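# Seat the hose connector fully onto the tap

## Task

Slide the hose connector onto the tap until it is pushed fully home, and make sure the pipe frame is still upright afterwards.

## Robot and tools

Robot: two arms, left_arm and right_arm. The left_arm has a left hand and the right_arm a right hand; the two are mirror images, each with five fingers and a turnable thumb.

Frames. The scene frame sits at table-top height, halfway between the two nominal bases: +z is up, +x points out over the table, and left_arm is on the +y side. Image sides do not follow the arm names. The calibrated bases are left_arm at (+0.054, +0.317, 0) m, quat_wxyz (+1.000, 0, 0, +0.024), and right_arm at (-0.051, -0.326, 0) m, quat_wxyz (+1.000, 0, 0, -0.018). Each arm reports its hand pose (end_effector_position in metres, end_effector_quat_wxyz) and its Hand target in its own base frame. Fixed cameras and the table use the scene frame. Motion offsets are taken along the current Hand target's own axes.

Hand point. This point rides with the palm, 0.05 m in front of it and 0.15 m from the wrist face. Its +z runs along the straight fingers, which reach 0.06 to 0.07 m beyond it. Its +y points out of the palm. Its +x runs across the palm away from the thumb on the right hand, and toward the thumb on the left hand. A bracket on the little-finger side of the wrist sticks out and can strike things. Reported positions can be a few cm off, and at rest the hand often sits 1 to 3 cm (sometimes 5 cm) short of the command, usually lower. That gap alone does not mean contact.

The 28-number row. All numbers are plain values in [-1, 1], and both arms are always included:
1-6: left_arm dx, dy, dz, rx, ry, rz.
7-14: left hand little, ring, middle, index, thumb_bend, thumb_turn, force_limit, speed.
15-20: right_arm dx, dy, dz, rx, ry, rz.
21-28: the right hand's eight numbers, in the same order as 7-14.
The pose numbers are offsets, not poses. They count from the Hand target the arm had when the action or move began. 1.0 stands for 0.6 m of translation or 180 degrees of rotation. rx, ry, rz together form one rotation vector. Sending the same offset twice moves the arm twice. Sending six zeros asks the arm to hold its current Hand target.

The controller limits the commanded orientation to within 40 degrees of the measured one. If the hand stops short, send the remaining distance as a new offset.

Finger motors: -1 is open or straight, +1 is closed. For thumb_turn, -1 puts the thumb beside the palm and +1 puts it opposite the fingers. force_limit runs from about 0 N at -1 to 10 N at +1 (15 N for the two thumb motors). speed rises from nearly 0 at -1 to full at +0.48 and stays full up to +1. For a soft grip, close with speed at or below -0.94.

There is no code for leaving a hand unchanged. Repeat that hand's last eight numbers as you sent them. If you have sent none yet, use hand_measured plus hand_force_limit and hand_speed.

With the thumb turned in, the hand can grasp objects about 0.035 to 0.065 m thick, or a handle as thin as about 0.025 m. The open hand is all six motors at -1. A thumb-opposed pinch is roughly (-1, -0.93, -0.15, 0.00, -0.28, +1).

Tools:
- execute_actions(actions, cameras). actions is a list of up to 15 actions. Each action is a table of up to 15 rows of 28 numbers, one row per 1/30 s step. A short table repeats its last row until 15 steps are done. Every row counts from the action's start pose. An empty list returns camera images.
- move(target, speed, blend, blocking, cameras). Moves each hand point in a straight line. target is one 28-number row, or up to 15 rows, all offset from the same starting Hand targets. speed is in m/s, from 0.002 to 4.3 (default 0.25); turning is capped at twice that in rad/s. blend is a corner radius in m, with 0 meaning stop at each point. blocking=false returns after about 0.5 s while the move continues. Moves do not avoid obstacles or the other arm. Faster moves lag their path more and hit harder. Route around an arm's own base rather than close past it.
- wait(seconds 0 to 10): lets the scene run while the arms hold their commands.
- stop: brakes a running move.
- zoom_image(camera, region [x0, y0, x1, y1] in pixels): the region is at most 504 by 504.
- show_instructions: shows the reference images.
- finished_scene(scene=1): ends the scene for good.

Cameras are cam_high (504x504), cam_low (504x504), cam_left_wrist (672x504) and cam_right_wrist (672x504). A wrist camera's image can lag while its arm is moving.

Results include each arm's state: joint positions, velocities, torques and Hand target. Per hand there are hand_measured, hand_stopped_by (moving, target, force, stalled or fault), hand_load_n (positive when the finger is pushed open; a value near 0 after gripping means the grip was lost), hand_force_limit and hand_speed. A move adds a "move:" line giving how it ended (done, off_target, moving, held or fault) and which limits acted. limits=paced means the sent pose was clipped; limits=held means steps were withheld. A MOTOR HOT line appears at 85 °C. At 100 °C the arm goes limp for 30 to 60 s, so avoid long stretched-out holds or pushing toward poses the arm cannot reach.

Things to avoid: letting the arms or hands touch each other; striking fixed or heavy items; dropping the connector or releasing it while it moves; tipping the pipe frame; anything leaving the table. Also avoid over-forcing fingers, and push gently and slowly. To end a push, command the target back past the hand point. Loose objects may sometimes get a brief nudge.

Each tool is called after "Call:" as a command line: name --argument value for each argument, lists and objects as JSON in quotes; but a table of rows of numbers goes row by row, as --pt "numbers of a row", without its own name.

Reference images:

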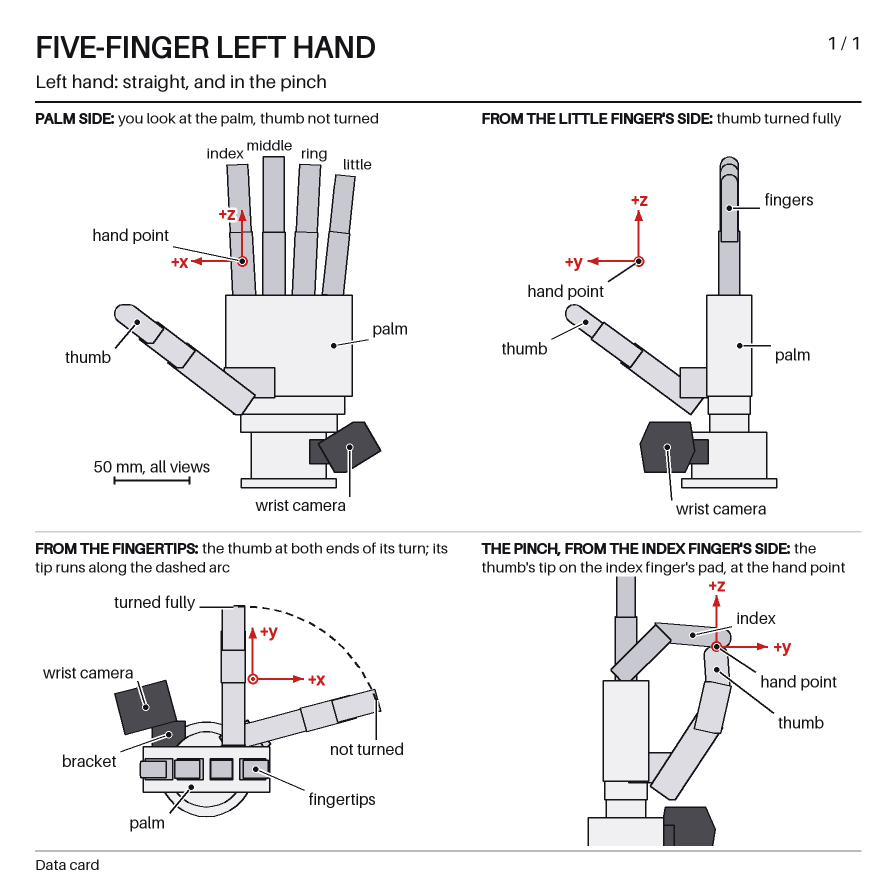

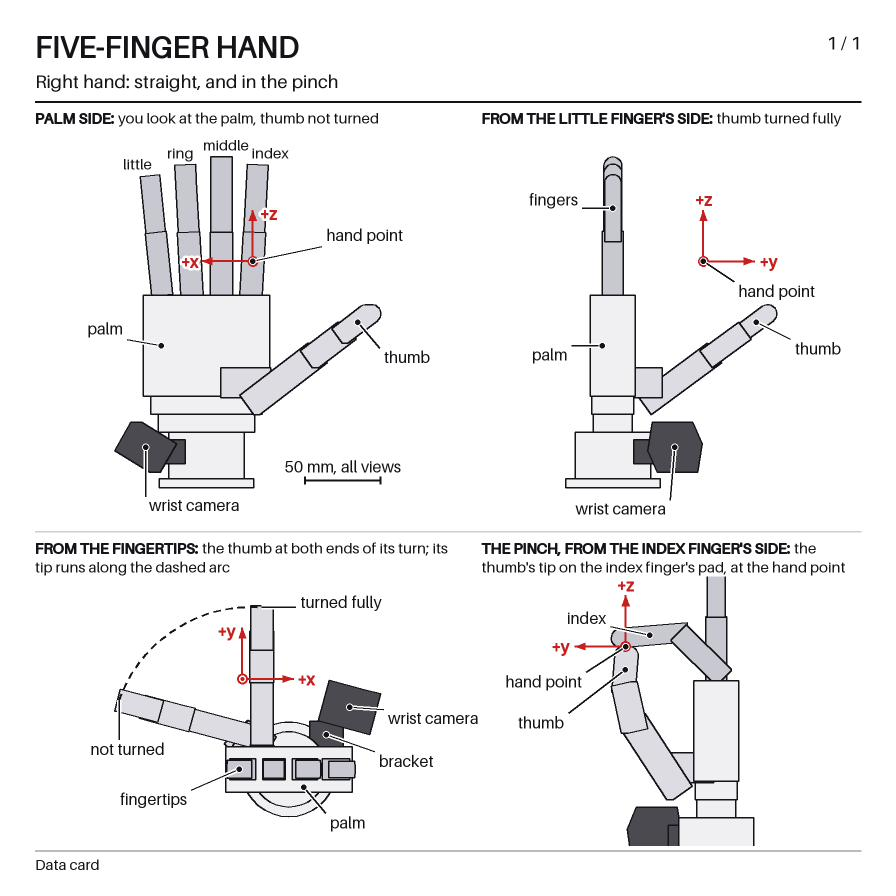

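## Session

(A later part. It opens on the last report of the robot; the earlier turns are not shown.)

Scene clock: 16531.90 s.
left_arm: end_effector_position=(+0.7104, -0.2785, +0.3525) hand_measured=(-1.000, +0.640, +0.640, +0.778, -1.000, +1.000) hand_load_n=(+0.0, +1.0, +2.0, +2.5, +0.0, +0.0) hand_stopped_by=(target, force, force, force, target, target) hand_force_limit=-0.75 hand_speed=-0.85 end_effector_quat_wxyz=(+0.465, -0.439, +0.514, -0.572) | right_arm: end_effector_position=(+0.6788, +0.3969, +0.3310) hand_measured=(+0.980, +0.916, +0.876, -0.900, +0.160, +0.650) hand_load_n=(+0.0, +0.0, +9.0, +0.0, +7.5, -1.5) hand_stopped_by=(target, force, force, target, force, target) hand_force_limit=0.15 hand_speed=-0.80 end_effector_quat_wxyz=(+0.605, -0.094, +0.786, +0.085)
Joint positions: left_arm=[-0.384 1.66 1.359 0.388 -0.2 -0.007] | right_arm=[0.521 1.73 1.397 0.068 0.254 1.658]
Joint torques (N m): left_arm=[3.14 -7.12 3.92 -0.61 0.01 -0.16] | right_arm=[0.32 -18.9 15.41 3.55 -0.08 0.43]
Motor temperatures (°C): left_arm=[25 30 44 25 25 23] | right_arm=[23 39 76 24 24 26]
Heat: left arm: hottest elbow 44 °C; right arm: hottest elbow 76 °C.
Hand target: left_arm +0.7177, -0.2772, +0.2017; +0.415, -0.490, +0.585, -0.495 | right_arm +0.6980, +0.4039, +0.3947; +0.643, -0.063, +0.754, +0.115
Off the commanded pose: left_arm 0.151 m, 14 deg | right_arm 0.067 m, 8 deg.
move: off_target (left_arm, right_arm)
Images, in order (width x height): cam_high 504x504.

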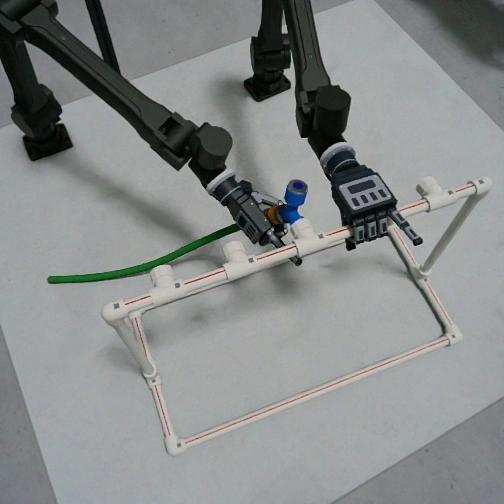

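Call:
move --target '[0,0,0,0,0,0,-1,0.8,0.85,0.8,-1,1,-0.75,-0.85,-0.0093,0.0019,0.0026,-0.0001,-0.0009,0.0002,0.98,0.98,0.985,-0.9,0.88,0.65,0.15,-0.8]' --speed 0.02

Call:
move --target '[0,0,0,0,0,0,-1,0.8,0.85,0.8,-1,1,-0.75,-0.85,-0.0093,0.0019,0.0026,-0.0001,-0.0009,0.0002,0.98,0.98,0.985,-0.9,0.88,0.65,0.15,-0.8]' --speed 0.02 --cameras '["cam_high"]'

Call:
zoom_image --camera "cam_high" --region '[245, 175, 315, 245]'

Scene clock: 16541.87 s.
left_arm: end_effector_position=(+0.7104, -0.2785, +0.3525) hand_measured=(-1.000, +0.640, +0.640, +0.778, -1.000, +1.000) hand_load_n=(+0.0, +1.0, +2.0, +2.5, +0.0, +0.0) hand_stopped_by=(target, force, force, force, target, target) hand_force_limit=-0.75 hand_speed=-0.85 end_effector_quat_wxyz=(+0.465, -0.439, +0.514, -0.572) | right_arm: end_effector_position=(+0.6789, +0.3969, +0.3315) hand_measured=(+0.980, +0.916, +0.876, -0.900, +0.160, +0.650) hand_load_n=(+0.0, +0.0, +9.0, +0.0, +7.5, -1.0) hand_stopped_by=(target, force, force, target, force, target) hand_force_limit=0.15 hand_speed=-0.80 end_effector_quat_wxyz=(+0.605, -0.094, +0.786, +0.085)
Joint positions: left_arm=[-0.384 1.66 1.359 0.388 -0.2 -0.007] | right_arm=[0.521 1.73 1.398 0.068 0.254 1.658]
Joint torques (N m): left_arm=[3.19 -7.24 3.9 -0.59 0.02 -0.16] | right_arm=[0.26 -18.78 16.32 3.25 -0.08 0.43]
Motor temperatures (°C): left_arm=[25 30 43 25 25 23] | right_arm=[23 39 76 24 24 26]
Heat: left arm: hottest elbow 43 °C; right arm: hottest elbow 76 °C.
Hand target: left_arm +0.7177, -0.2772, +0.2017; +0.415, -0.490, +0.585, -0.495 | right_arm +0.7002, +0.4050, +0.4002; +0.645, -0.063, +0.753, +0.115
Off the commanded pose: left_arm 0.151 m, 14 deg | right_arm 0.072 m, 8 deg.
move: off_target (left_arm, right_arm)

Scene clock: 16542.77 s.
left_arm: end_effector_position=(+0.7104, -0.2785, +0.3525) hand_measured=(-1.000, +0.640, +0.640, +0.778, -1.000, +1.000) hand_load_n=(+0.0, +1.0, +2.0, +2.5, +0.0, +0.0) hand_stopped_by=(target, force, force, force, target, target) hand_force_limit=-0.75 hand_speed=-0.85 end_effector_quat_wxyz=(+0.465, -0.439, +0.514, -0.572) | right_arm: end_effector_position=(+0.6790, +0.3970, +0.3320) hand_measured=(+0.980, +0.916, +0.876, -0.900, +0.160, +0.650) hand_load_n=(+0.0, +0.0, +9.0, +0.0, +7.5, -1.5) hand_stopped_by=(target, force, force, target, force, target) hand_force_limit=0.15 hand_speed=-0.80 end_effector_quat_wxyz=(+0.606, -0.094, +0.786, +0.085)
Joint positions: left_arm=[-0.384 1.66 1.359 0.388 -0.2 -0.007] | right_arm=[0.521 1.73 1.399 0.068 0.254 1.658]
Joint torques (N m): left_arm=[3.19 -7.24 3.9 -0.61 0.02 -0.16] | right_arm=[0.32 -18.96 17.21 2.92 -0.08 0.42]
Motor temperatures (°C): left_arm=[25 30 43 25 25 23] | right_arm=[23 39 76 24 24 26]
Heat: left arm: hottest elbow 43 °C; right arm: hottest elbow 76 °C.
Hand target: left_arm +0.7177, -0.2772, +0.2017; +0.415, -0.490, +0.585, -0.495 | right_arm +0.7023, +0.4062, +0.4054; +0.646, -0.062, +0.752, +0.116
Off the commanded pose: left_arm 0.151 m, 14 deg | right_arm 0.078 m, 8 deg.
move: off_target (left_arm, right_arm)
Images, in order (width x height): cam_high 504x504.

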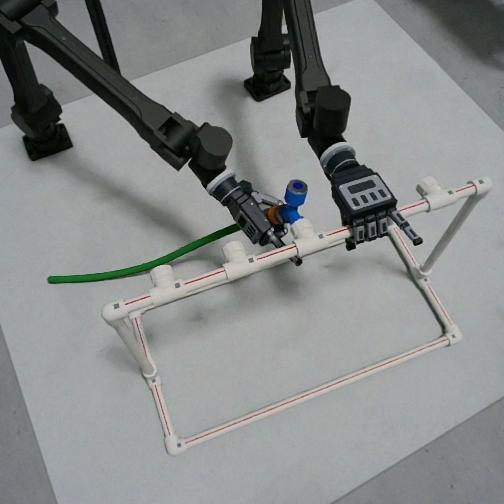

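Scaled by 7.200.

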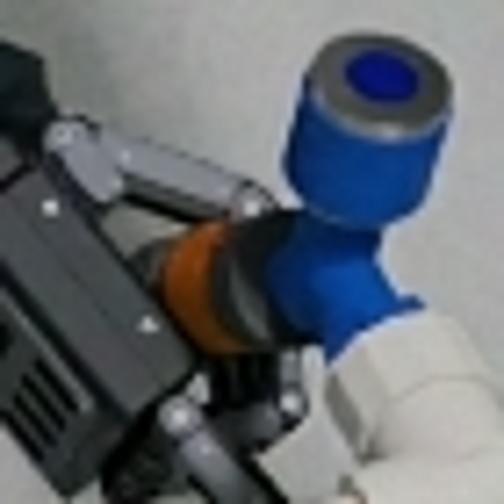

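Call:
move --target '[0,0,0,0,0,0,-1,0.8,0.85,0.8,-1,1,-0.75,-0.85,-0.0123,0.0026,0.0035,-0.0002,-0.0012,0.0003,0.98,0.98,0.985,-0.9,0.88,0.65,0.15,-0.8]' --speed 0.02

Call:
move --target '[0,0,0,0,0,0,-1,0.8,0.85,0.8,-1,1,-0.75,-0.85,-0.0123,0.0026,0.0035,-0.0002,-0.0012,0.0003,0.98,0.98,0.985,-0.9,0.88,0.65,0.15,-0.8]' --speed 0.02

Call:
zoom_image --camera "cam_high" --region '[245, 175, 315, 245]'

Scene clock: 16561.60 s.
left_arm: end_effector_position=(+0.7108, -0.2774, +0.3525) hand_measured=(-1.000, +0.640, +0.640, +0.778, -1.000, +1.000) hand_load_n=(+0.0, +1.0, +2.0, +2.5, +0.0, +0.5) hand_stopped_by=(target, force, force, force, target, target) hand_force_limit=-0.75 hand_speed=-0.85 end_effector_quat_wxyz=(+0.465, -0.439, +0.514, -0.572) | right_arm: end_effector_position=(+0.6808, +0.3982, +0.3327) hand_measured=(+0.980, +0.916, +0.876, -0.900, +0.160, +0.650) hand_load_n=(+0.0, +0.0, +9.0, +0.0, +7.5, -1.5) hand_stopped_by=(target, force, force, target, force, target) hand_force_limit=0.15 hand_speed=-0.80 end_effector_quat_wxyz=(+0.604, -0.095, +0.787, +0.085)
Joint positions: left_arm=[-0.382 1.66 1.359 0.388 -0.2 -0.007] | right_arm=[0.521 1.734 1.409 0.058 0.253 1.658]
Joint torques (N m): left_arm=[3.08 -7.24 3.93 -0.61 0.02 -0.16] | right_arm=[0.26 -19.08 17.76 2.85 -0.06 0.43]
Motor temperatures (°C): left_arm=[25 30 43 25 25 23] | right_arm=[23 39 75 24 24 26]
Heat: left arm: hottest elbow 43 °C; right arm: hottest elbow 75 °C.
Hand target: left_arm +0.7177, -0.2772, +0.2017; +0.415, -0.490, +0.585, -0.495 | right_arm +0.7051, +0.4078, +0.4127; +0.647, -0.062, +0.751, +0.116
Off the commanded pose: left_arm 0.151 m, 14 deg | right_arm 0.084 m, 8 deg.
move: off_target (left_arm, right_arm)

Scene clock: 16562.87 s.
left_arm: end_effector_position=(+0.7114, -0.2757, +0.3525) hand_measured=(-1.000, +0.640, +0.640, +0.778, -1.000, +1.000) hand_load_n=(+0.0, +1.5, +2.0, +2.5, +0.0, +0.0) hand_stopped_by=(target, force, force, force, target, target) hand_force_limit=-0.75 hand_speed=-0.85 end_effector_quat_wxyz=(+0.466, -0.440, +0.513, -0.571) | right_arm: end_effector_position=(+0.6818, +0.3995, +0.3328) hand_measured=(+0.980, +0.916, +0.876, -0.900, +0.160, +0.650) hand_load_n=(+0.0, +0.0, +9.0, +0.0, +8.0, -2.5) hand_stopped_by=(target, force, force, target, force, target) hand_force_limit=0.15 hand_speed=-0.80 end_effector_quat_wxyz=(+0.601, -0.097, +0.789, +0.085)
Joint positions: left_arm=[-0.38 1.66 1.359 0.388 -0.2 -0.007] | right_arm=[0.521 1.737 1.419 0.043 0.25 1.658]
Joint torques (N m): left_arm=[2.84 -7.24 3.92 -0.59 0.03 -0.15] | right_arm=[0.21 -19.37 18.25 2.77 0.03 0.43]
Motor temperatures (°C): left_arm=[25 30 43 25 25 23] | right_arm=[23 39 75 24 24 26]
Heat: left arm: hottest elbow 43 °C; right arm: hottest elbow 75 °C.
Hand target: left_arm +0.7177, -0.2773, +0.2017; +0.415, -0.490, +0.585, -0.495 | right_arm +0.7080, +0.4095, +0.4196; +0.648, -0.062, +0.750, +0.117
Off the commanded pose: left_arm 0.151 m, 14 deg | right_arm 0.091 m, 9 deg.
move: off_target (left_arm, right_arm)

Scaled by 7.200.
This view is cut from an older image: the scene may have changed since it was taken.

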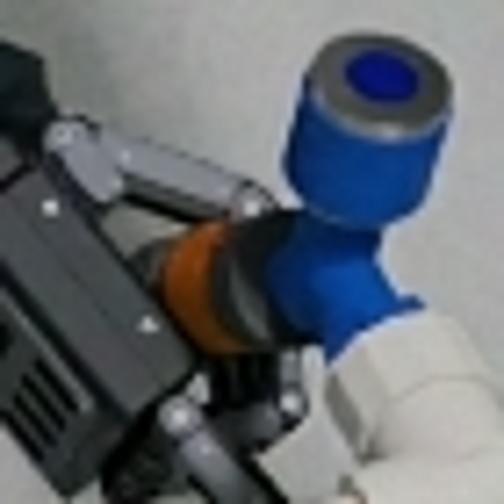

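Call:
wait --seconds 0.1 --cameras '["cam_high", "cam_right_wrist"]'

Call:
zoom_image --camera "cam_high" --region '[245, 175, 315, 245]'

Scene clock: 16576.83 s.
left_arm: end_effector_position=(+0.7114, -0.2757, +0.3525) hand_measured=(-1.000, +0.640, +0.640, +0.778, -1.000, +1.000) hand_load_n=(+0.0, +1.5, +2.0, +2.5, +0.0, +0.0) hand_stopped_by=(target, force, force, force, target, target) hand_force_limit=-0.75 hand_speed=-0.85 end_effector_quat_wxyz=(+0.466, -0.440, +0.513, -0.571) | right_arm: end_effector_position=(+0.6818, +0.3995, +0.3328) hand_measured=(+0.980, +0.916, +0.876, -0.900, +0.160, +0.650) hand_load_n=(+0.0, +0.0, +9.0, +0.0, +7.5, -2.5) hand_stopped_by=(target, force, force, target, force, target) hand_force_limit=0.15 hand_speed=-0.80 end_effector_quat_wxyz=(+0.601, -0.097, +0.789, +0.085)
Joint positions: left_arm=[-0.38 1.66 1.359 0.388 -0.2 -0.007] | right_arm=[0.521 1.737 1.419 0.043 0.25 1.658]
Joint torques (N m): left_arm=[2.9 -7.24 3.92 -0.61 0.03 -0.16] | right_arm=[0.32 -19.49 18.32 3.02 0.04 0.43]
Motor temperatures (°C): left_arm=[25 30 42 25 25 23] | right_arm=[23 41 79 24 24 26]
Heat: left arm: hottest elbow 42 °C; right arm: hottest elbow 79 °C.
Hand target: left_arm +0.7177, -0.2773, +0.2017; +0.415, -0.490, +0.585, -0.495 | right_arm +0.7080, +0.4095, +0.4197; +0.648, -0.062, +0.750, +0.117
Off the commanded pose: left_arm 0.151 m, 14 deg | right_arm 0.091 m, 9 deg.
wait: 0.10 s; at rest from the start
camera_calibration:
cam_right_wrist: T_world_to_cam=[[-0.338813, 0.910049, -0.238783, -0.0573841], [-0.412544, 0.0843972, 0.907019, -0.068325], [0.845584, 0.405818, 0.346841, -0.743815], [0, 0, 0, 1]] pos_world=[0.581329, 0.359842, 0.306255]
Images, in order (width x height): cam_high 504x504, cam_right_wrist 672x504.

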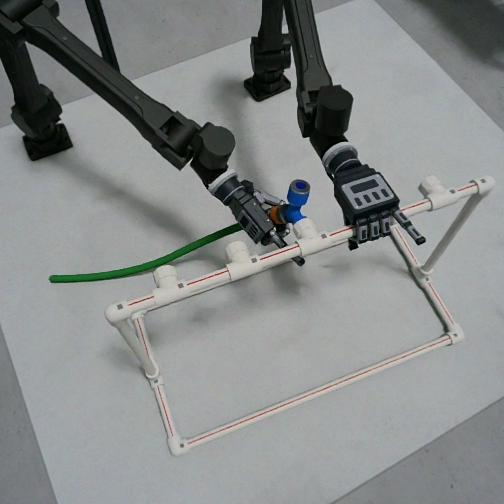

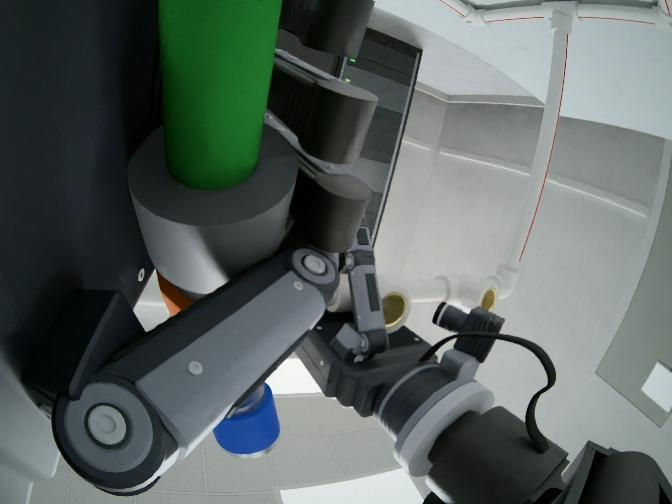

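Scaled by 7.200.

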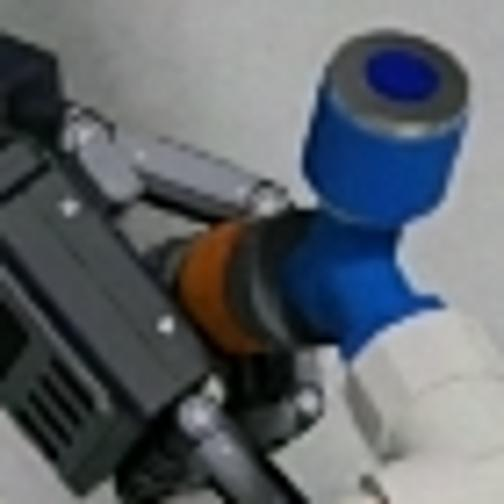

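Call:
move --target '[0.0743,0.1705,-0.0095,0,0,0,-1,0.8,0.85,0.8,-1,1,-0.75,-0.85,0,0,0,0,0,0,0.98,0.98,0.985,-0.9,0.88,0.65,0.15,-0.8]' --speed 0.05 --cameras '["cam_high"]'

Call:
zoom_image --camera "cam_high" --region '[245, 175, 315, 245]'

Scene clock: 16634.07 s.
left_arm: end_effector_position=(+0.7116, -0.2640, +0.3543) hand_measured=(-1.000, +0.640, +0.640, +0.778, -1.000, +1.000) hand_load_n=(+0.0, +5.5, +2.0, +3.5, +0.0, +0.0) hand_stopped_by=(target, force, force, force, target, target) hand_force_limit=-0.75 hand_speed=-0.85 end_effector_quat_wxyz=(+0.509, -0.430, +0.460, -0.587) | right_arm: end_effector_position=(+0.6779, +0.4063, +0.3328) hand_measured=(+0.980, +0.916, +0.876, -0.900, +0.160, +0.650) hand_load_n=(+0.0, +0.0, +8.5, +0.0, +8.0, -4.0) hand_stopped_by=(target, force, force, target, force, target) hand_force_limit=0.15 hand_speed=-0.80 end_effector_quat_wxyz=(+0.600, -0.101, +0.788, +0.089)
Joint positions: left_arm=[-0.387 1.675 1.289 0.602 -0.277 0.023] | right_arm=[0.53 1.737 1.42 0.042 0.247 1.658]
Joint torques (N m): left_arm=[-2.84 -2.96 -5.16 -0.21 -0.16 -0.44] | right_arm=[-0.5 -19.37 18.19 3.06 0.15 0.42]
Motor temperatures (°C): left_arm=[25 30 41 25 25 23] | right_arm=[23 42 86 24 24 26]
Heat: left arm: hottest elbow 41 °C; right arm: hottest elbow 86 °C. Fold the right arm in close to its base, or ease its load, before you think long.
Hand target: left_arm +0.6878, -0.3170, +0.1019; +0.415, -0.490, +0.585, -0.495 | right_arm +0.7079, +0.4095, +0.4198; +0.648, -0.062, +0.750, +0.117
Off the commanded pose: left_arm 0.259 m, 22 deg | right_arm 0.092 m, 9 deg.
MOTOR HOT: joint 3 (elbow) of the right arm reports 86 °C; the controller stops that arm at 100 °C. To cool a motor, set the load down, stop pushing, or move to a pose that needs little force.
move: off_target (left_arm, right_arm)
Images, in order (width x height): cam_high 504x504.

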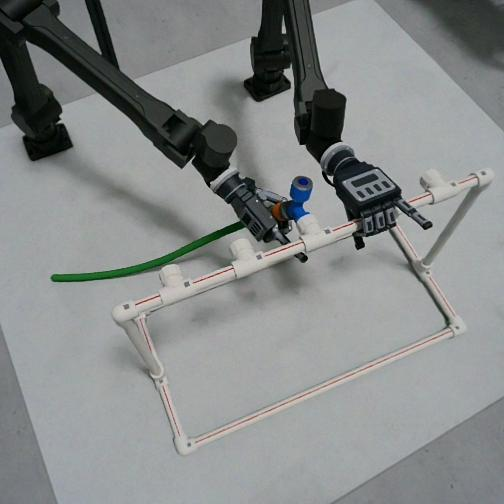

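Scaled by 7.200.

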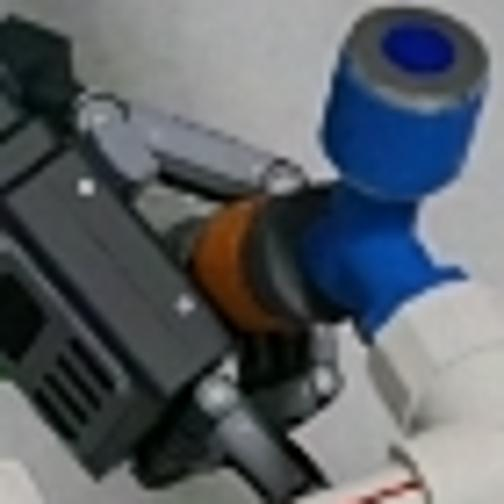

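Call:
move --target '[-0.04,-0.1,0.0,0,0,0,-1,0.8,0.85,0.8,-1,1,-0.75,-0.85,0.1615,-0.0203,0.0038,0.0056,0.0428,-0.0112,0.98,0.98,0.985,-0.9,0.88,0.65,0.15,-0.8]' --speed 0.12 --cameras '["cam_high","cam_left_wrist"]'

Scene clock: 16693.93 s.
left_arm: end_effector_position=(+0.7065, -0.2598, +0.3519) hand_measured=(-1.000, +0.638, +0.640, +0.778, -1.000, +1.000) hand_load_n=(+0.0, +3.5, +2.0, +3.5, +0.0, +0.0) hand_stopped_by=(target, force, force, force, target, target) hand_force_limit=-0.75 hand_speed=-0.85 end_effector_quat_wxyz=(+0.499, -0.438, +0.478, -0.575) | right_arm: end_effector_position=(+0.6761, +0.4094, +0.3308) hand_measured=(+0.980, +0.916, +0.876, -0.900, +0.160, +0.650) hand_load_n=(+0.0, +0.0, +8.0, +0.0, +8.0, -4.0) hand_stopped_by=(target, force, force, target, force, target) hand_force_limit=0.15 hand_speed=-0.80 end_effector_quat_wxyz=(+0.598, -0.104, +0.789, +0.090)
Joint positions: left_arm=[-0.381 1.65 1.288 0.528 -0.263 0.017] | right_arm=[0.534 1.739 1.42 0.039 0.244 1.658]
Joint torques (N m): left_arm=[-0.15 -5.19 1.58 -2.4 0.89 -0.42] | right_arm=[-0.67 -15.15 11.04 2.93 0.35 0.45]
Motor temperatures (°C): left_arm=[26 30 40 25 25 23] | right_arm=[23 42 89 24 24 26]
Heat: left arm: hottest elbow 40 °C; right arm: hottest elbow 89 °C. Fold the right arm in close to its base, or ease its load, before you think long.
Hand target: left_arm +0.7017, -0.2953, +0.1610; +0.415, -0.490, +0.585, -0.495 | right_arm +0.6983, +0.4042, +0.3227; +0.599, -0.077, +0.791, +0.095
Off the commanded pose: left_arm 0.194 m, 19 deg | right_arm 0.024 m, 3 deg.
MOTOR HOT: still on. Joint 3 (elbow) of the right arm reports 89 °C.
move: off_target (left_arm, right_arm)
camera_calibration:
cam_left_wrist: T_world_to_cam=[[-0.156154, -0.172525, 0.972549, -0.276519], [-0.477546, -0.848714, -0.227233, 0.214599], [0.864619, -0.49992, 0.0501415, -0.643282], [0, 0, 0, 1]] pos_world=[0.615495, -0.187163, 0.349947]
Images, in order (width x height): cam_high 504x504, cam_left_wrist 672x504.

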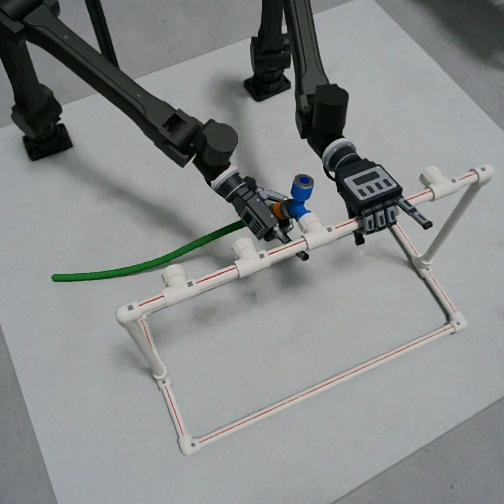

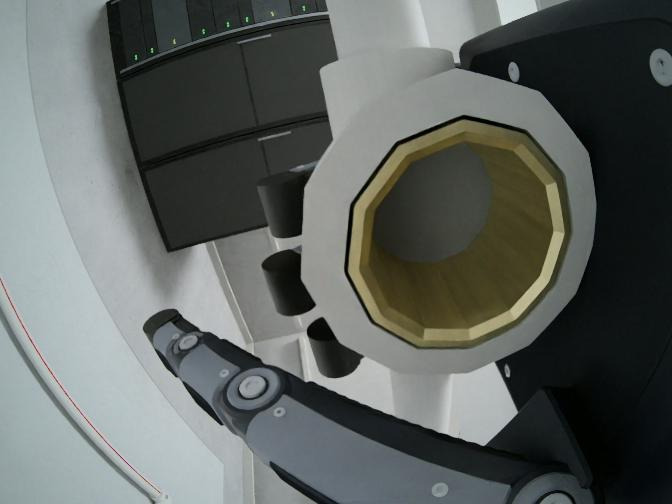

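Call:
zoom_image --camera "cam_high" --region '[245, 165, 325, 245]'

Scaled by 6.300.

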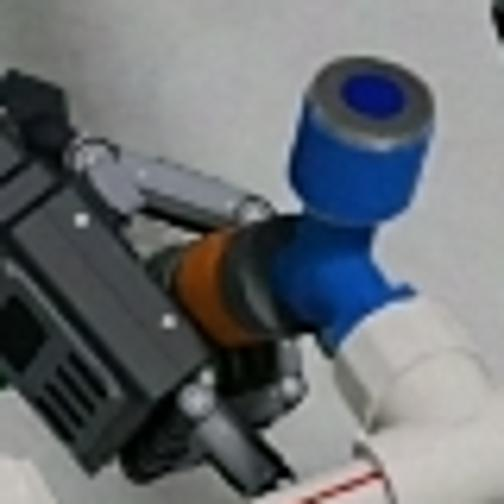

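Call:
move --target '[-0.0595,-0.29,-0.0528,0.02,0,0,-1,0.8,0.85,0.8,-1,1,-0.75,-0.85,0,0,0,0,0,0,0.98,0.98,0.985,-0.9,0.88,0.65,0.15,-0.8]' --speed 0.1 --cameras '["cam_high","cam_left_wrist"]'

Scene clock: 16813.87 s.
left_arm: end_effector_position=(+0.6980, -0.2574, +0.3511) hand_measured=(-1.000, +0.640, +0.640, +0.778, -1.000, +1.000) hand_load_n=(+0.0, +0.0, +0.0, +0.0, +0.5, +0.0) hand_stopped_by=(target, force, force, force, target, target) hand_force_limit=-0.75 hand_speed=-0.85 end_effector_quat_wxyz=(+0.442, -0.467, +0.561, -0.522) | right_arm: end_effector_position=(+0.6765, +0.4101, +0.3292) hand_measured=(+0.980, +0.916, +0.876, -0.900, +0.160, +0.650) hand_load_n=(+0.0, +0.0, +8.5, +0.0, +8.0, -2.5) hand_stopped_by=(target, force, force, target, force, target) hand_force_limit=0.15 hand_speed=-0.80 end_effector_quat_wxyz=(+0.598, -0.104, +0.790, +0.089)
Joint positions: left_arm=[-0.36 1.608 1.404 0.138 -0.186 -0.003] | right_arm=[0.535 1.742 1.42 0.041 0.246 1.658]
Joint torques (N m): left_arm=[2.9 -12.75 13.79 1.4 0.28 -0.05] | right_arm=[-0.73 -15.56 11.1 2.89 0.29 0.44]
Motor temperatures (°C): left_arm=[25 30 38 25 26 24] | right_arm=[23 39 68 24 25 26]
Heat: left arm: hottest elbow 38 °C; right arm: hottest elbow 68 °C.
Hand target: left_arm +0.7054, -0.2597, +0.3379; +0.430, -0.477, +0.569, -0.513 | right_arm +0.6984, +0.4041, +0.3225; +0.599, -0.077, +0.792, +0.095
Off the commanded pose: left_arm 0.015 m, 2 deg | right_arm 0.024 m, 3 deg.
MOTOR HOT: cleared for the motors of the right arm.
move: off_target (left_arm, right_arm)
camera_calibration:
cam_left_wrist: T_world_to_cam=[[0.0445699, -0.234783, 0.971025, -0.432252], [-0.568712, -0.805081, -0.168556, 0.266624], [0.821328, -0.544721, -0.169407, -0.538987], [0, 0, 0, 1]] pos_world=[0.613583, -0.180429, 0.373361]
Images, in order (width x height): cam_high 504x504, cam_left_wrist 672x504.

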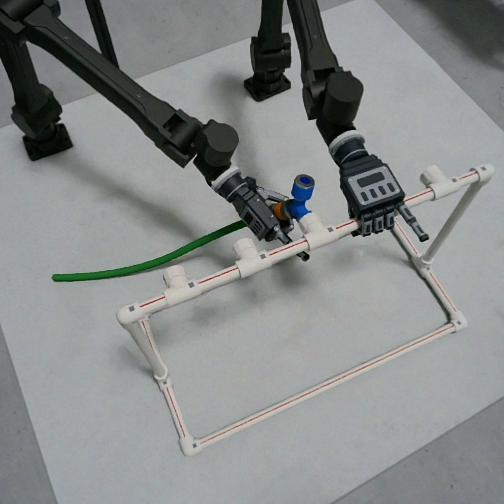

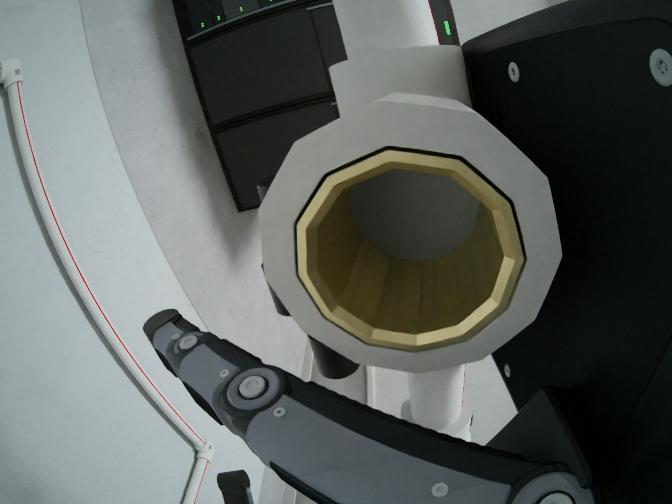

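Call:
move --target '[0.0077,0.238,-0.0199,-0.0732,0,0,-1,0.8,0.85,0.8,-1,1,-0.75,-0.85,0,0,0,0,0,0,0.98,0.98,0.985,-0.9,0.88,0.65,0.15,-0.8]' --speed 0.08 --cameras '["cam_high","cam_left_wrist"]'

Scene clock: 16850.90 s.
left_arm: end_effector_position=(+0.6958, -0.2576, +0.3431) hand_measured=(-1.000, +0.640, +0.640, +0.778, -1.000, +1.000) hand_load_n=(-0.5, +0.0, +1.5, +1.0, +0.0, +0.0) hand_stopped_by=(target, force, force, force, target, target) hand_force_limit=-0.75 hand_speed=-0.85 end_effector_quat_wxyz=(+0.435, -0.474, +0.560, -0.522) | right_arm: end_effector_position=(+0.6765, +0.4101, +0.3292) hand_measured=(+0.980, +0.916, +0.876, -0.900, +0.160, +0.650) hand_load_n=(+0.0, +0.0, +8.0, +0.0, +8.0, -3.0) hand_stopped_by=(target, force, force, target, force, target) hand_force_limit=0.15 hand_speed=-0.80 end_effector_quat_wxyz=(+0.598, -0.104, +0.790, +0.089)
Joint positions: left_arm=[-0.36 1.607 1.389 0.14 -0.186 -0.021] | right_arm=[0.535 1.742 1.42 0.041 0.246 1.658]
Joint torques (N m): left_arm=[2.08 -9.11 1.65 -0.7 0.07 -0.3] | right_arm=[-0.56 -15.5 11.11 2.85 0.28 0.44]
Motor temperatures (°C): left_arm=[25 31 46 25 26 23] | right_arm=[23 40 67 24 25 26]
Heat: left arm: hottest elbow 46 °C; right arm: hottest elbow 67 °C.
Hand target: left_arm +0.6786, -0.2595, +0.1971; +0.373, -0.523, +0.624, -0.445 | right_arm +0.6984, +0.4041, +0.3225; +0.599, -0.077, +0.792, +0.095
Off the commanded pose: left_arm 0.147 m, 15 deg | right_arm 0.024 m, 3 deg.
move: off_target (left_arm, right_arm)
camera_calibration:
cam_left_wrist: T_world_to_cam=[[0.0590201, -0.2221, 0.973236, -0.432023], [-0.569382, -0.808286, -0.149928, 0.257195], [0.819952, -0.545294, -0.174165, -0.536169], [0, 0, 0, 1]] pos_world=[0.611573, -0.180435, 0.36564]
Images, in order (width x height): cam_high 504x504, cam_left_wrist 672x504.

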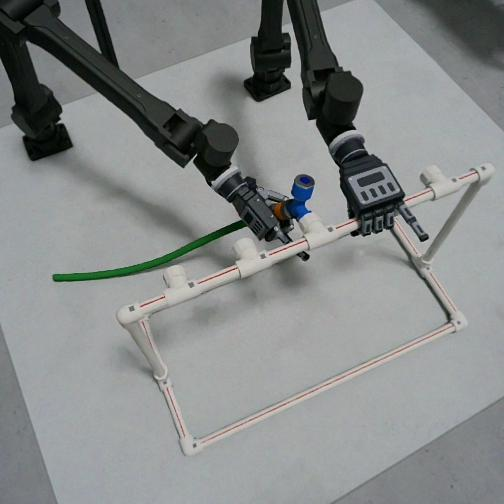

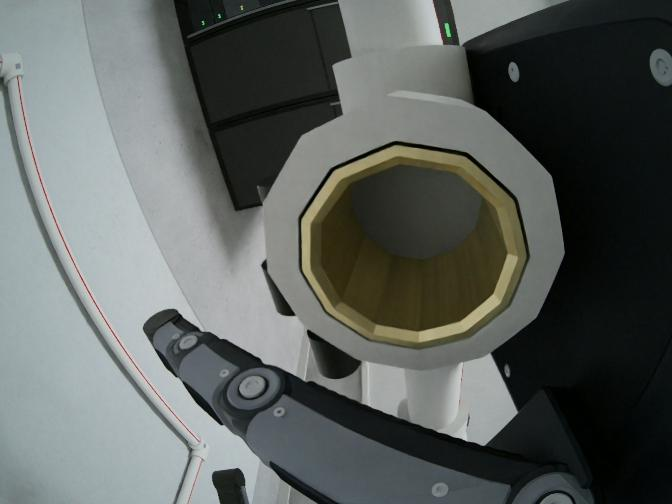

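Call:
move --target '[0.0077,0.2,-0.0199,-0.06,0,0,-1,0.8,0.85,0.8,-1,1,-0.75,-0.85,0,0,0,0,0,0,0.98,0.98,0.985,-0.9,0.88,0.65,0.15,-0.8]' --speed 0.08 --cameras '["cam_high"]'

Scene clock: 16858.50 s.
left_arm: end_effector_position=(+0.6843, -0.2389, +0.3396) hand_measured=(-1.000, +0.640, +0.640, +0.778, -1.000, +1.000) hand_load_n=(+0.0, +0.0, +3.5, +3.0, +0.0, +0.0) hand_stopped_by=(target, force, force, force, target, target) hand_force_limit=-0.75 hand_speed=-0.85 end_effector_quat_wxyz=(+0.442, -0.487, +0.554, -0.512) | right_arm: end_effector_position=(+0.6681, +0.4232, +0.3293) hand_measured=(+0.980, +0.916, +0.876, -0.900, +0.160, +0.650) hand_load_n=(+0.0, +0.0, +7.5, +0.0, +8.5, -4.5) hand_stopped_by=(target, force, force, target, force, target) hand_force_limit=0.15 hand_speed=-0.80 end_effector_quat_wxyz=(+0.597, -0.116, +0.788, +0.095)
Joint positions: left_arm=[-0.347 1.567 1.338 0.14 -0.209 -0.028] | right_arm=[0.552 1.741 1.42 0.041 0.238 1.65]
Joint torques (N m): left_arm=[-0.09 -4.95 -6.83 -3.25 0.66 -0.58] | right_arm=[-2.14 -15.56 10.77 2.93 0.56 0.49]
Motor temperatures (°C): left_arm=[25 31 44 25 26 23] | right_arm=[23 40 67 24 25 26]
Heat: left arm: hottest elbow 44 °C; right arm: hottest elbow 67 °C.
Hand target: left_arm +0.6281, -0.2552, +0.0877; +0.322, -0.556, +0.663, -0.384 | right_arm +0.6983, +0.4042, +0.3225; +0.599, -0.077, +0.792, +0.095
Off the commanded pose: left_arm 0.259 m, 25 deg | right_arm 0.036 m, 5 deg.
move: off_target (left_arm, right_arm)
Images, in order (width x height): cam_high 504x504.

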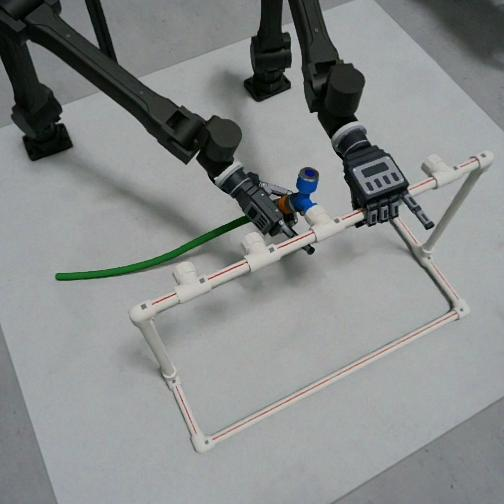

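Call:
move --target '[-0.0347,-0.4208,-0.1277,0.1332,0,0,-1,0.8,0.85,0.8,-1,1,-0.75,-0.85,0,0,0,0,0,0,0.98,0.98,0.985,-0.9,0.88,0.65,0.15,-0.8]' --speed 0.15 --cameras '["cam_left_wrist"]'

Scene clock: 16951.37 s.
left_arm: end_effector_position=(+0.6816, -0.2295, +0.3516) hand_measured=(-1.000, +0.640, +0.640, +0.778, -1.000, +1.000) hand_load_n=(-0.5, +0.0, +0.0, +1.5, +0.0, +0.0) hand_stopped_by=(target, force, force, force, target, target) hand_force_limit=-0.75 hand_speed=-0.85 end_effector_quat_wxyz=(+0.442, -0.481, +0.556, -0.514) | right_arm: end_effector_position=(+0.6639, +0.4296, +0.3293) hand_measured=(+0.980, +0.916, +0.876, -0.900, +0.160, +0.650) hand_load_n=(+0.0, +0.0, +8.5, +0.0, +8.0, -3.0) hand_stopped_by=(target, force, force, target, force, target) hand_force_limit=0.15 hand_speed=-0.80 end_effector_quat_wxyz=(+0.597, -0.122, +0.787, +0.096)
Joint positions: left_arm=[-0.329 1.545 1.342 0.121 -0.179 -0.018] | right_arm=[0.562 1.74 1.42 0.041 0.239 1.644]
Joint torques (N m): left_arm=[1.55 -10.87 15.04 1.95 0.68 0.11] | right_arm=[-2.55 -15.79 10.59 3 0.54 0.57]
Motor temperatures (°C): left_arm=[25 30 41 25 26 24] | right_arm=[23 39 65 24 26 26]
Heat: left arm: hottest elbow 41 °C; right arm: hottest elbow 65 °C.
Hand target: left_arm +0.6899, -0.2454, +0.3445; +0.430, -0.477, +0.569, -0.513 | right_arm +0.6983, +0.4042, +0.3227; +0.599, -0.077, +0.791, +0.095
Off the commanded pose: left_arm 0.019 m, 2 deg | right_arm 0.043 m, 5 deg.
move: off_target (left_arm, right_arm)
camera_calibration:
cam_left_wrist: T_world_to_cam=[[0.0684137, -0.224165, 0.972147, -0.439699], [-0.550271, -0.821283, -0.150653, 0.257298], [0.832179, -0.524637, -0.179538, -0.509464], [0, 0, 0, 1]] pos_world=[0.595631, -0.154535, 0.374746]
Images, in order (width x height): cam_left_wrist 672x504.

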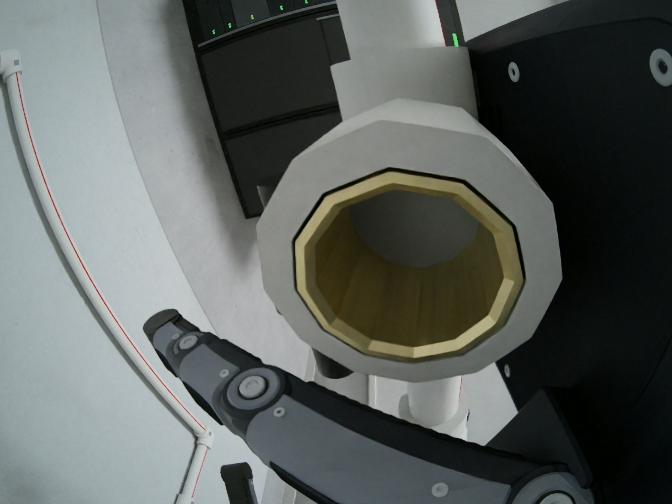

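Call:
move --pt "0 -0.0133 0 0 0 0 -1 -1 -1 -1 -1 1 -0.5 -0.3 0 0 0 0 0 0 0.98 0.98 0.985 -0.9 0.88 0.65 0.15 -0.8" --pt "0 -0.0083 -0.0512 0.01 0 0 -1 -1 -1 -1 -1 1 -0.5 -0.3 0 0 0 0 0 0 0.98 0.98 0.985 -0.9 0.88 0.65 0.15 -0.8" --pt "0 -0.0695 -0.0575 0.02 0 0 -1 -1 -1 -1 -1 1 -0.5 -0.3 0 0 0 0 0 0 0.98 0.98 0.985 -0.9 0.88 0.65 0.15 -0.8" --speed 0.06 --cameras '["cam_high","cam_left_wrist"]'

Scene clock: 16979.67 s.
left_arm: end_effector_position=(+0.6598, -0.2349, +0.3635) hand_measured=(-1.000, -1.000, -1.000, -1.000, -1.000, +1.000) hand_load_n=(+0.0, +0.0, +0.0, +0.0, +0.0, +0.0) hand_stopped_by=(target, target, target, target, target, target) hand_force_limit=-0.50 hand_speed=-0.30 end_effector_quat_wxyz=(+0.438, -0.473, +0.558, -0.522) | right_arm: end_effector_position=(+0.6653, +0.4288, +0.3293) hand_measured=(+0.980, +0.916, +0.876, -0.900, +0.160, +0.650) hand_load_n=(+0.0, +0.0, +9.0, +0.0, +8.0, -2.5) hand_stopped_by=(target, force, force, target, force, target) hand_force_limit=0.15 hand_speed=-0.80 end_effector_quat_wxyz=(+0.599, -0.121, +0.786, +0.096)
Joint positions: left_arm=[-0.345 1.49 1.305 0.113 -0.175 -0.018] | right_arm=[0.561 1.743 1.42 0.048 0.241 1.644]
Joint torques (N m): left_arm=[1.9 -13.98 14.97 2.44 -0.06 0.2] | right_arm=[-2.55 -15.91 10.66 2.69 0.49 0.57]
Motor temperatures (°C): left_arm=[25 31 46 25 26 24] | right_arm=[23 39 64 24 26 26]
Heat: left arm: hottest elbow 46 °C; right arm: hottest elbow 64 °C.
Hand target: left_arm +0.6604, -0.2401, +0.3897; +0.445, -0.463, +0.553, -0.531 | right_arm +0.6982, +0.4042, +0.3228; +0.599, -0.077, +0.791, +0.095
Off the commanded pose: left_arm 0.027 m, 2 deg | right_arm 0.042 m, 5 deg.
move: off_target (left_arm, right_arm)
camera_calibration:
cam_left_wrist: T_world_to_cam=[[0.0551527, -0.222017, 0.973482, -0.442222], [-0.56601, -0.810134, -0.152696, 0.256408], [0.822551, -0.542579, -0.170345, -0.493161], [0, 0, 0, 1]] pos_world=[0.575169, -0.158035, 0.38564]
Images, in order (width x height): cam_high 504x504, cam_left_wrist 672x504.

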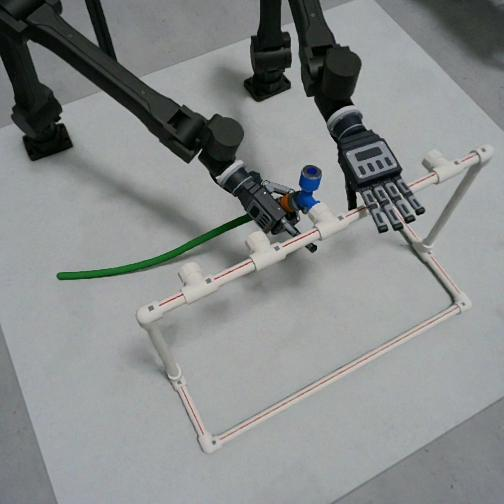

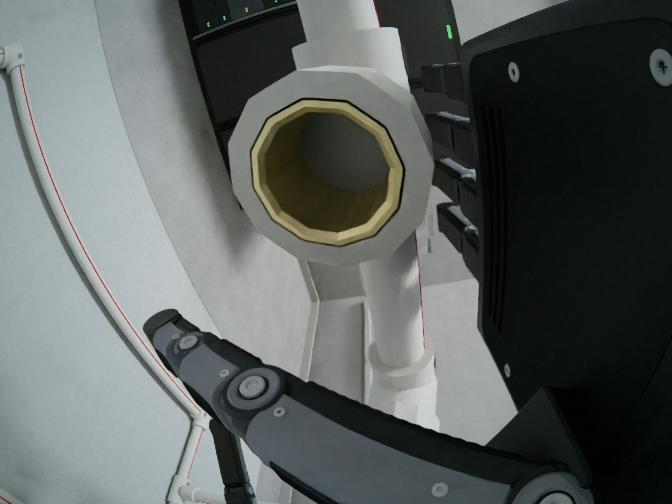

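Call:
move --pt "0 -0.048 -0.0527 0 0 0 -1 -1 -1 -1 -1 1 -0.5 -0.3 0 0 0 0 0 0 0.98 0.98 0.985 -0.9 0.88 0.65 0.15 -0.8" --pt "-0.0112 -0.0578 -0.2247 0.006 0 0 -1 -1 -1 -1 -1 1 -0.5 -0.3 0 0 0 0 0 0 0.98 0.98 0.985 -0.9 0.88 0.65 0.15 -0.8" --pt "-0.0628 -0.0367 -0.358 0.012 0.2643 0.0107 -1 -1 -1 -1 -1 -1 -0.5 -0.3 0 0 0 0 0 0 0.98 0.98 0.985 -0.9 0.88 0.65 0.15 -0.8" --speed 0.12 --blend '[0.01,0.02,0]' --cameras '["cam_high","cam_left_wrist"]'

Scene clock: 17071.70 s.
left_arm: end_effector_position=(+0.4471, -0.1694, +0.4167) hand_measured=(-1.000, -1.000, -1.000, -1.000, -1.000, -1.000) hand_load_n=(+0.0, +0.0, +0.0, +0.0, +0.0, +0.0) hand_stopped_by=(target, target, target, target, target, target) hand_force_limit=-0.50 hand_speed=-0.30 end_effector_quat_wxyz=(+0.190, -0.200, +0.684, -0.676) | right_arm: end_effector_position=(+0.6653, +0.4288, +0.3293) hand_measured=(+0.980, +0.916, +0.876, -0.900, +0.160, +0.650) hand_load_n=(+0.0, +0.0, +8.5, +0.0, +8.0, -2.0) hand_stopped_by=(target, force, force, target, force, target) hand_force_limit=0.15 hand_speed=-0.80 end_effector_quat_wxyz=(+0.599, -0.121, +0.786, +0.096)
Joint positions: left_arm=[0.031 1.114 1.065 0.02 1.044 0.015] | right_arm=[0.561 1.743 1.42 0.048 0.241 1.644]
Joint torques (N m): left_arm=[3.31 -5.07 12.98 3.21 0.16 0.2] | right_arm=[-2.49 -16.03 10.62 2.71 0.47 0.57]
Motor temperatures (°C): left_arm=[25 33 53 25 25 23] | right_arm=[23 39 63 24 26 27]
Heat: left arm: hottest elbow 53 °C; right arm: hottest elbow 63 °C.
Hand target: left_arm +0.4565, -0.1654, +0.4201; +0.201, -0.192, +0.683, -0.675 | right_arm +0.6982, +0.4042, +0.3228; +0.599, -0.077, +0.791, +0.095
Off the commanded pose: left_arm 0.011 m, 2 deg | right_arm 0.042 m, 5 deg.
move: off_target (left_arm, right_arm); target 3's new numbers were sent with left_arm's hand 0.011 m and 2 deg from that target
camera_calibration:
cam_left_wrist: T_world_to_cam=[[-0.155296, -0.139167, 0.978016, -0.361508], [-0.976946, -0.125174, -0.172938, 0.505429], [0.146489, -0.982326, -0.11652, -0.0682558], [0, 0, 0, 1]] pos_world=[0.447635, -0.0540931, 0.433016]
Images, in order (width x height): cam_high 504x504, cam_left_wrist 672x504.

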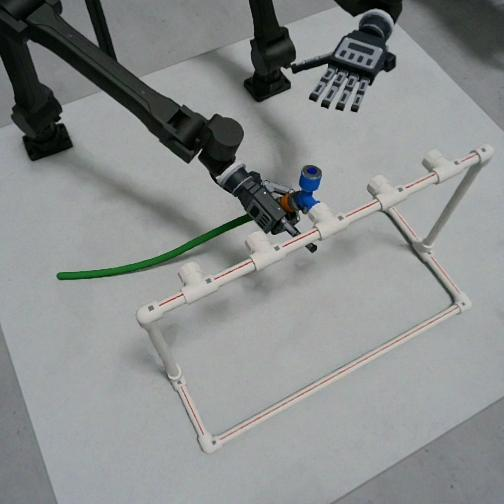

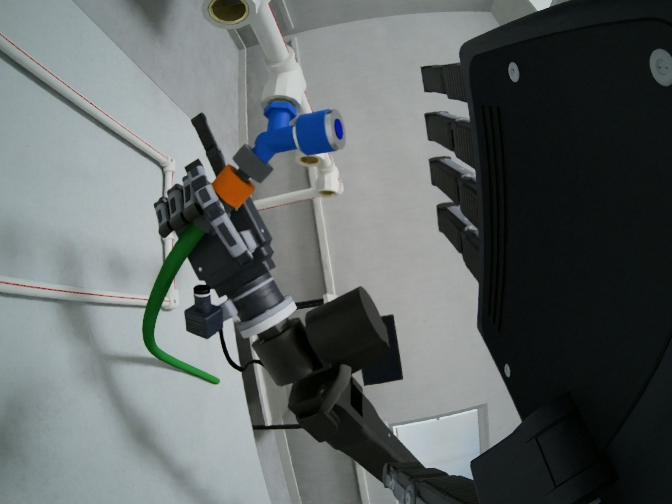

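Call:
zoom_image --camera "cam_left_wrist" --region '[215, 145, 275, 205]'

Call:
zoom_image --camera "cam_left_wrist" --region '[220, 155, 260, 195]'

Scaled by 8.400 from the camera's 672x504 image, which has a finer 960x720 frame.

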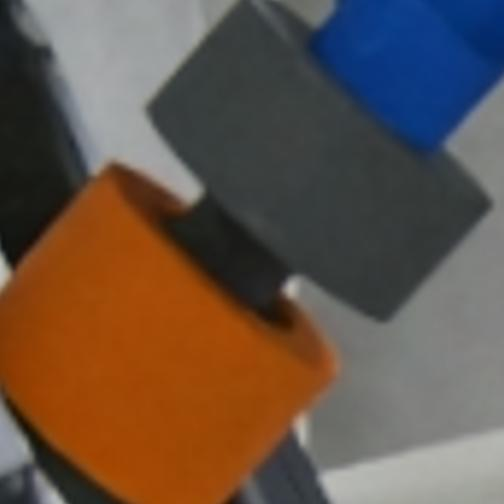

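Scaled by 12.600 from the camera's 672x504 image, which has a finer 960x720 frame.

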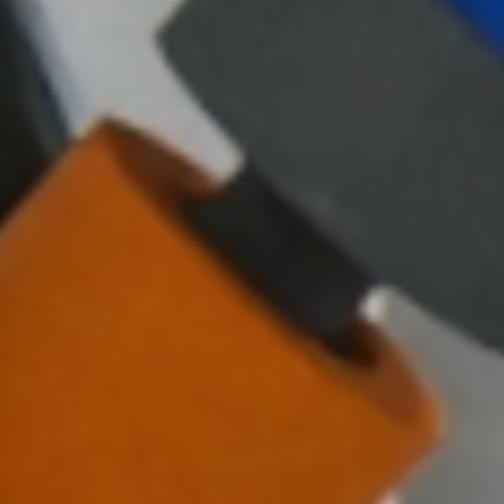

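Call:
move --pt "0 -0.1413 0 0 0 0 -1 -1 -1 -1 -1 -1 -0.5 -0.3 0 0 0 0 0 0 0.98 0.98 0.985 -0.9 0.88 0.65 0.15 -0.8" --pt "0.1746 -0.1413 0.2455 0 -0.3206 0 -1 -1 -1 -1 -1 -1 -0.5 -0.3 0 0 0 0 0 0 0.98 0.98 0.985 -0.9 0.88 0.65 0.15 -0.8" --speed 0.15 --blend '[0.03,0]' --cameras '["cam_left_wrist"]'

Scene clock: 17107.63 s.
left_arm: end_effector_position=(+0.4408, -0.3368, +0.4741) hand_measured=(-1.000, -1.000, -1.000, -1.000, -1.000, -1.000) hand_load_n=(-0.5, +0.0, +0.0, +0.0, +0.0, +0.0) hand_stopped_by=(target, target, target, target, target, target) hand_force_limit=-0.50 hand_speed=-0.30 end_effector_quat_wxyz=(+0.506, -0.495, +0.516, -0.481) | right_arm: end_effector_position=(+0.6653, +0.4288, +0.3293) hand_measured=(+0.980, +0.916, +0.876, -0.900, +0.160, +0.650) hand_load_n=(+0.0, +0.0, +8.5, +0.0, +8.0, -2.5) hand_stopped_by=(target, force, force, target, force, target) hand_force_limit=0.15 hand_speed=-0.80 end_effector_quat_wxyz=(+0.599, -0.121, +0.786, +0.096)
Joint positions: left_arm=[-0.894 1.186 1.281 -0.135 -0.899 0.015] | right_arm=[0.561 1.743 1.42 0.048 0.241 1.644]
Joint torques (N m): left_arm=[2.08 -6.18 16.79 3.36 -0.07 0.17] | right_arm=[-2.49 -15.85 10.65 2.74 0.48 0.58]
Motor temperatures (°C): left_arm=[25 31 50 25 25 23] | right_arm=[23 39 63 24 26 27]
Heat: left arm: hottest elbow 50 °C; right arm: hottest elbow 63 °C.
Hand target: left_arm +0.4459, -0.3471, +0.5025; +0.506, -0.494, +0.501, -0.499 | right_arm +0.6982, +0.4042, +0.3228; +0.599, -0.077, +0.791, +0.095
Off the commanded pose: left_arm 0.030 m, 3 deg | right_arm 0.042 m, 5 deg.
move: off_target (left_arm, right_arm)
camera_calibration:
cam_left_wrist: T_world_to_cam=[[0.046249, -0.259336, 0.964679, -0.564884], [-0.410428, -0.885369, -0.218338, 0.00389645], [0.91072, -0.385833, -0.147386, -0.346518], [0, 0, 0, 1]] pos_world=[0.343306, -0.276743, 0.49471]
Images, in order (width x height): cam_left_wrist 672x504.

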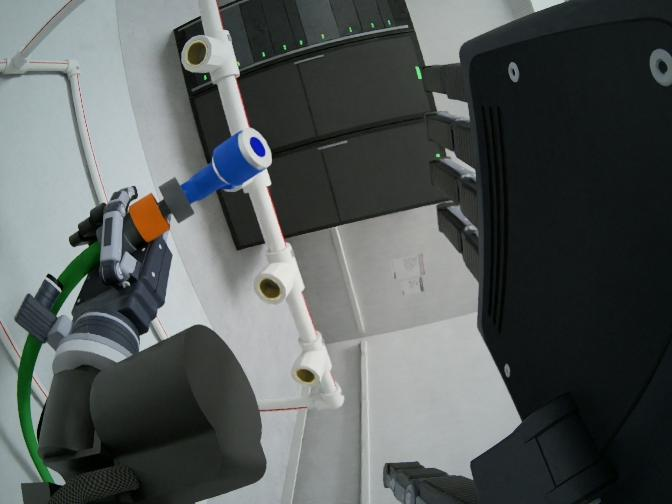

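Call:
zoom_image --camera "cam_left_wrist" --region '[125, 175, 195, 245]'

Call:
zoom_image --camera "cam_left_wrist" --region '[145, 180, 185, 220]'

Call:
zoom_image --camera "cam_left_wrist" --region '[150, 195, 190, 235]'

Scaled by 7.200 from the camera's 672x504 image, which has a finer 960x720 frame.

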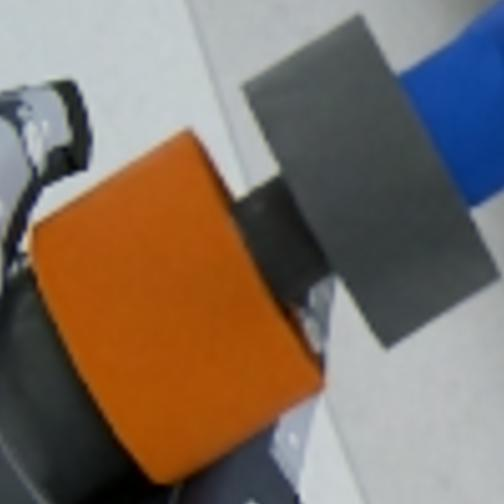

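Scaled by 12.600 from the camera's 672x504 image, which has a finer 960x720 frame.

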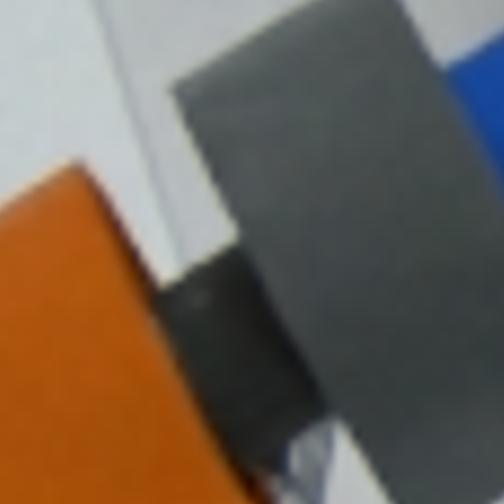

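Scaled by 12.600 from the camera's 672x504 image, which has a finer 960x720 frame.

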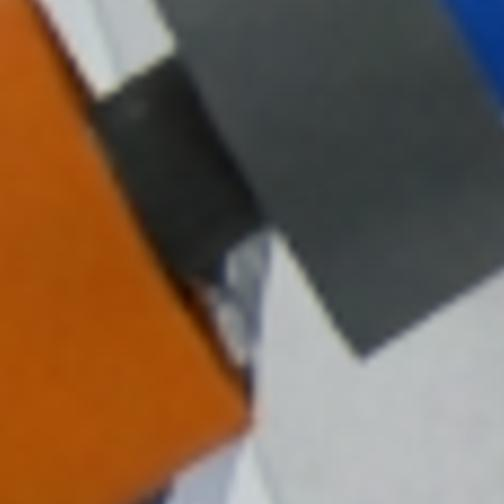

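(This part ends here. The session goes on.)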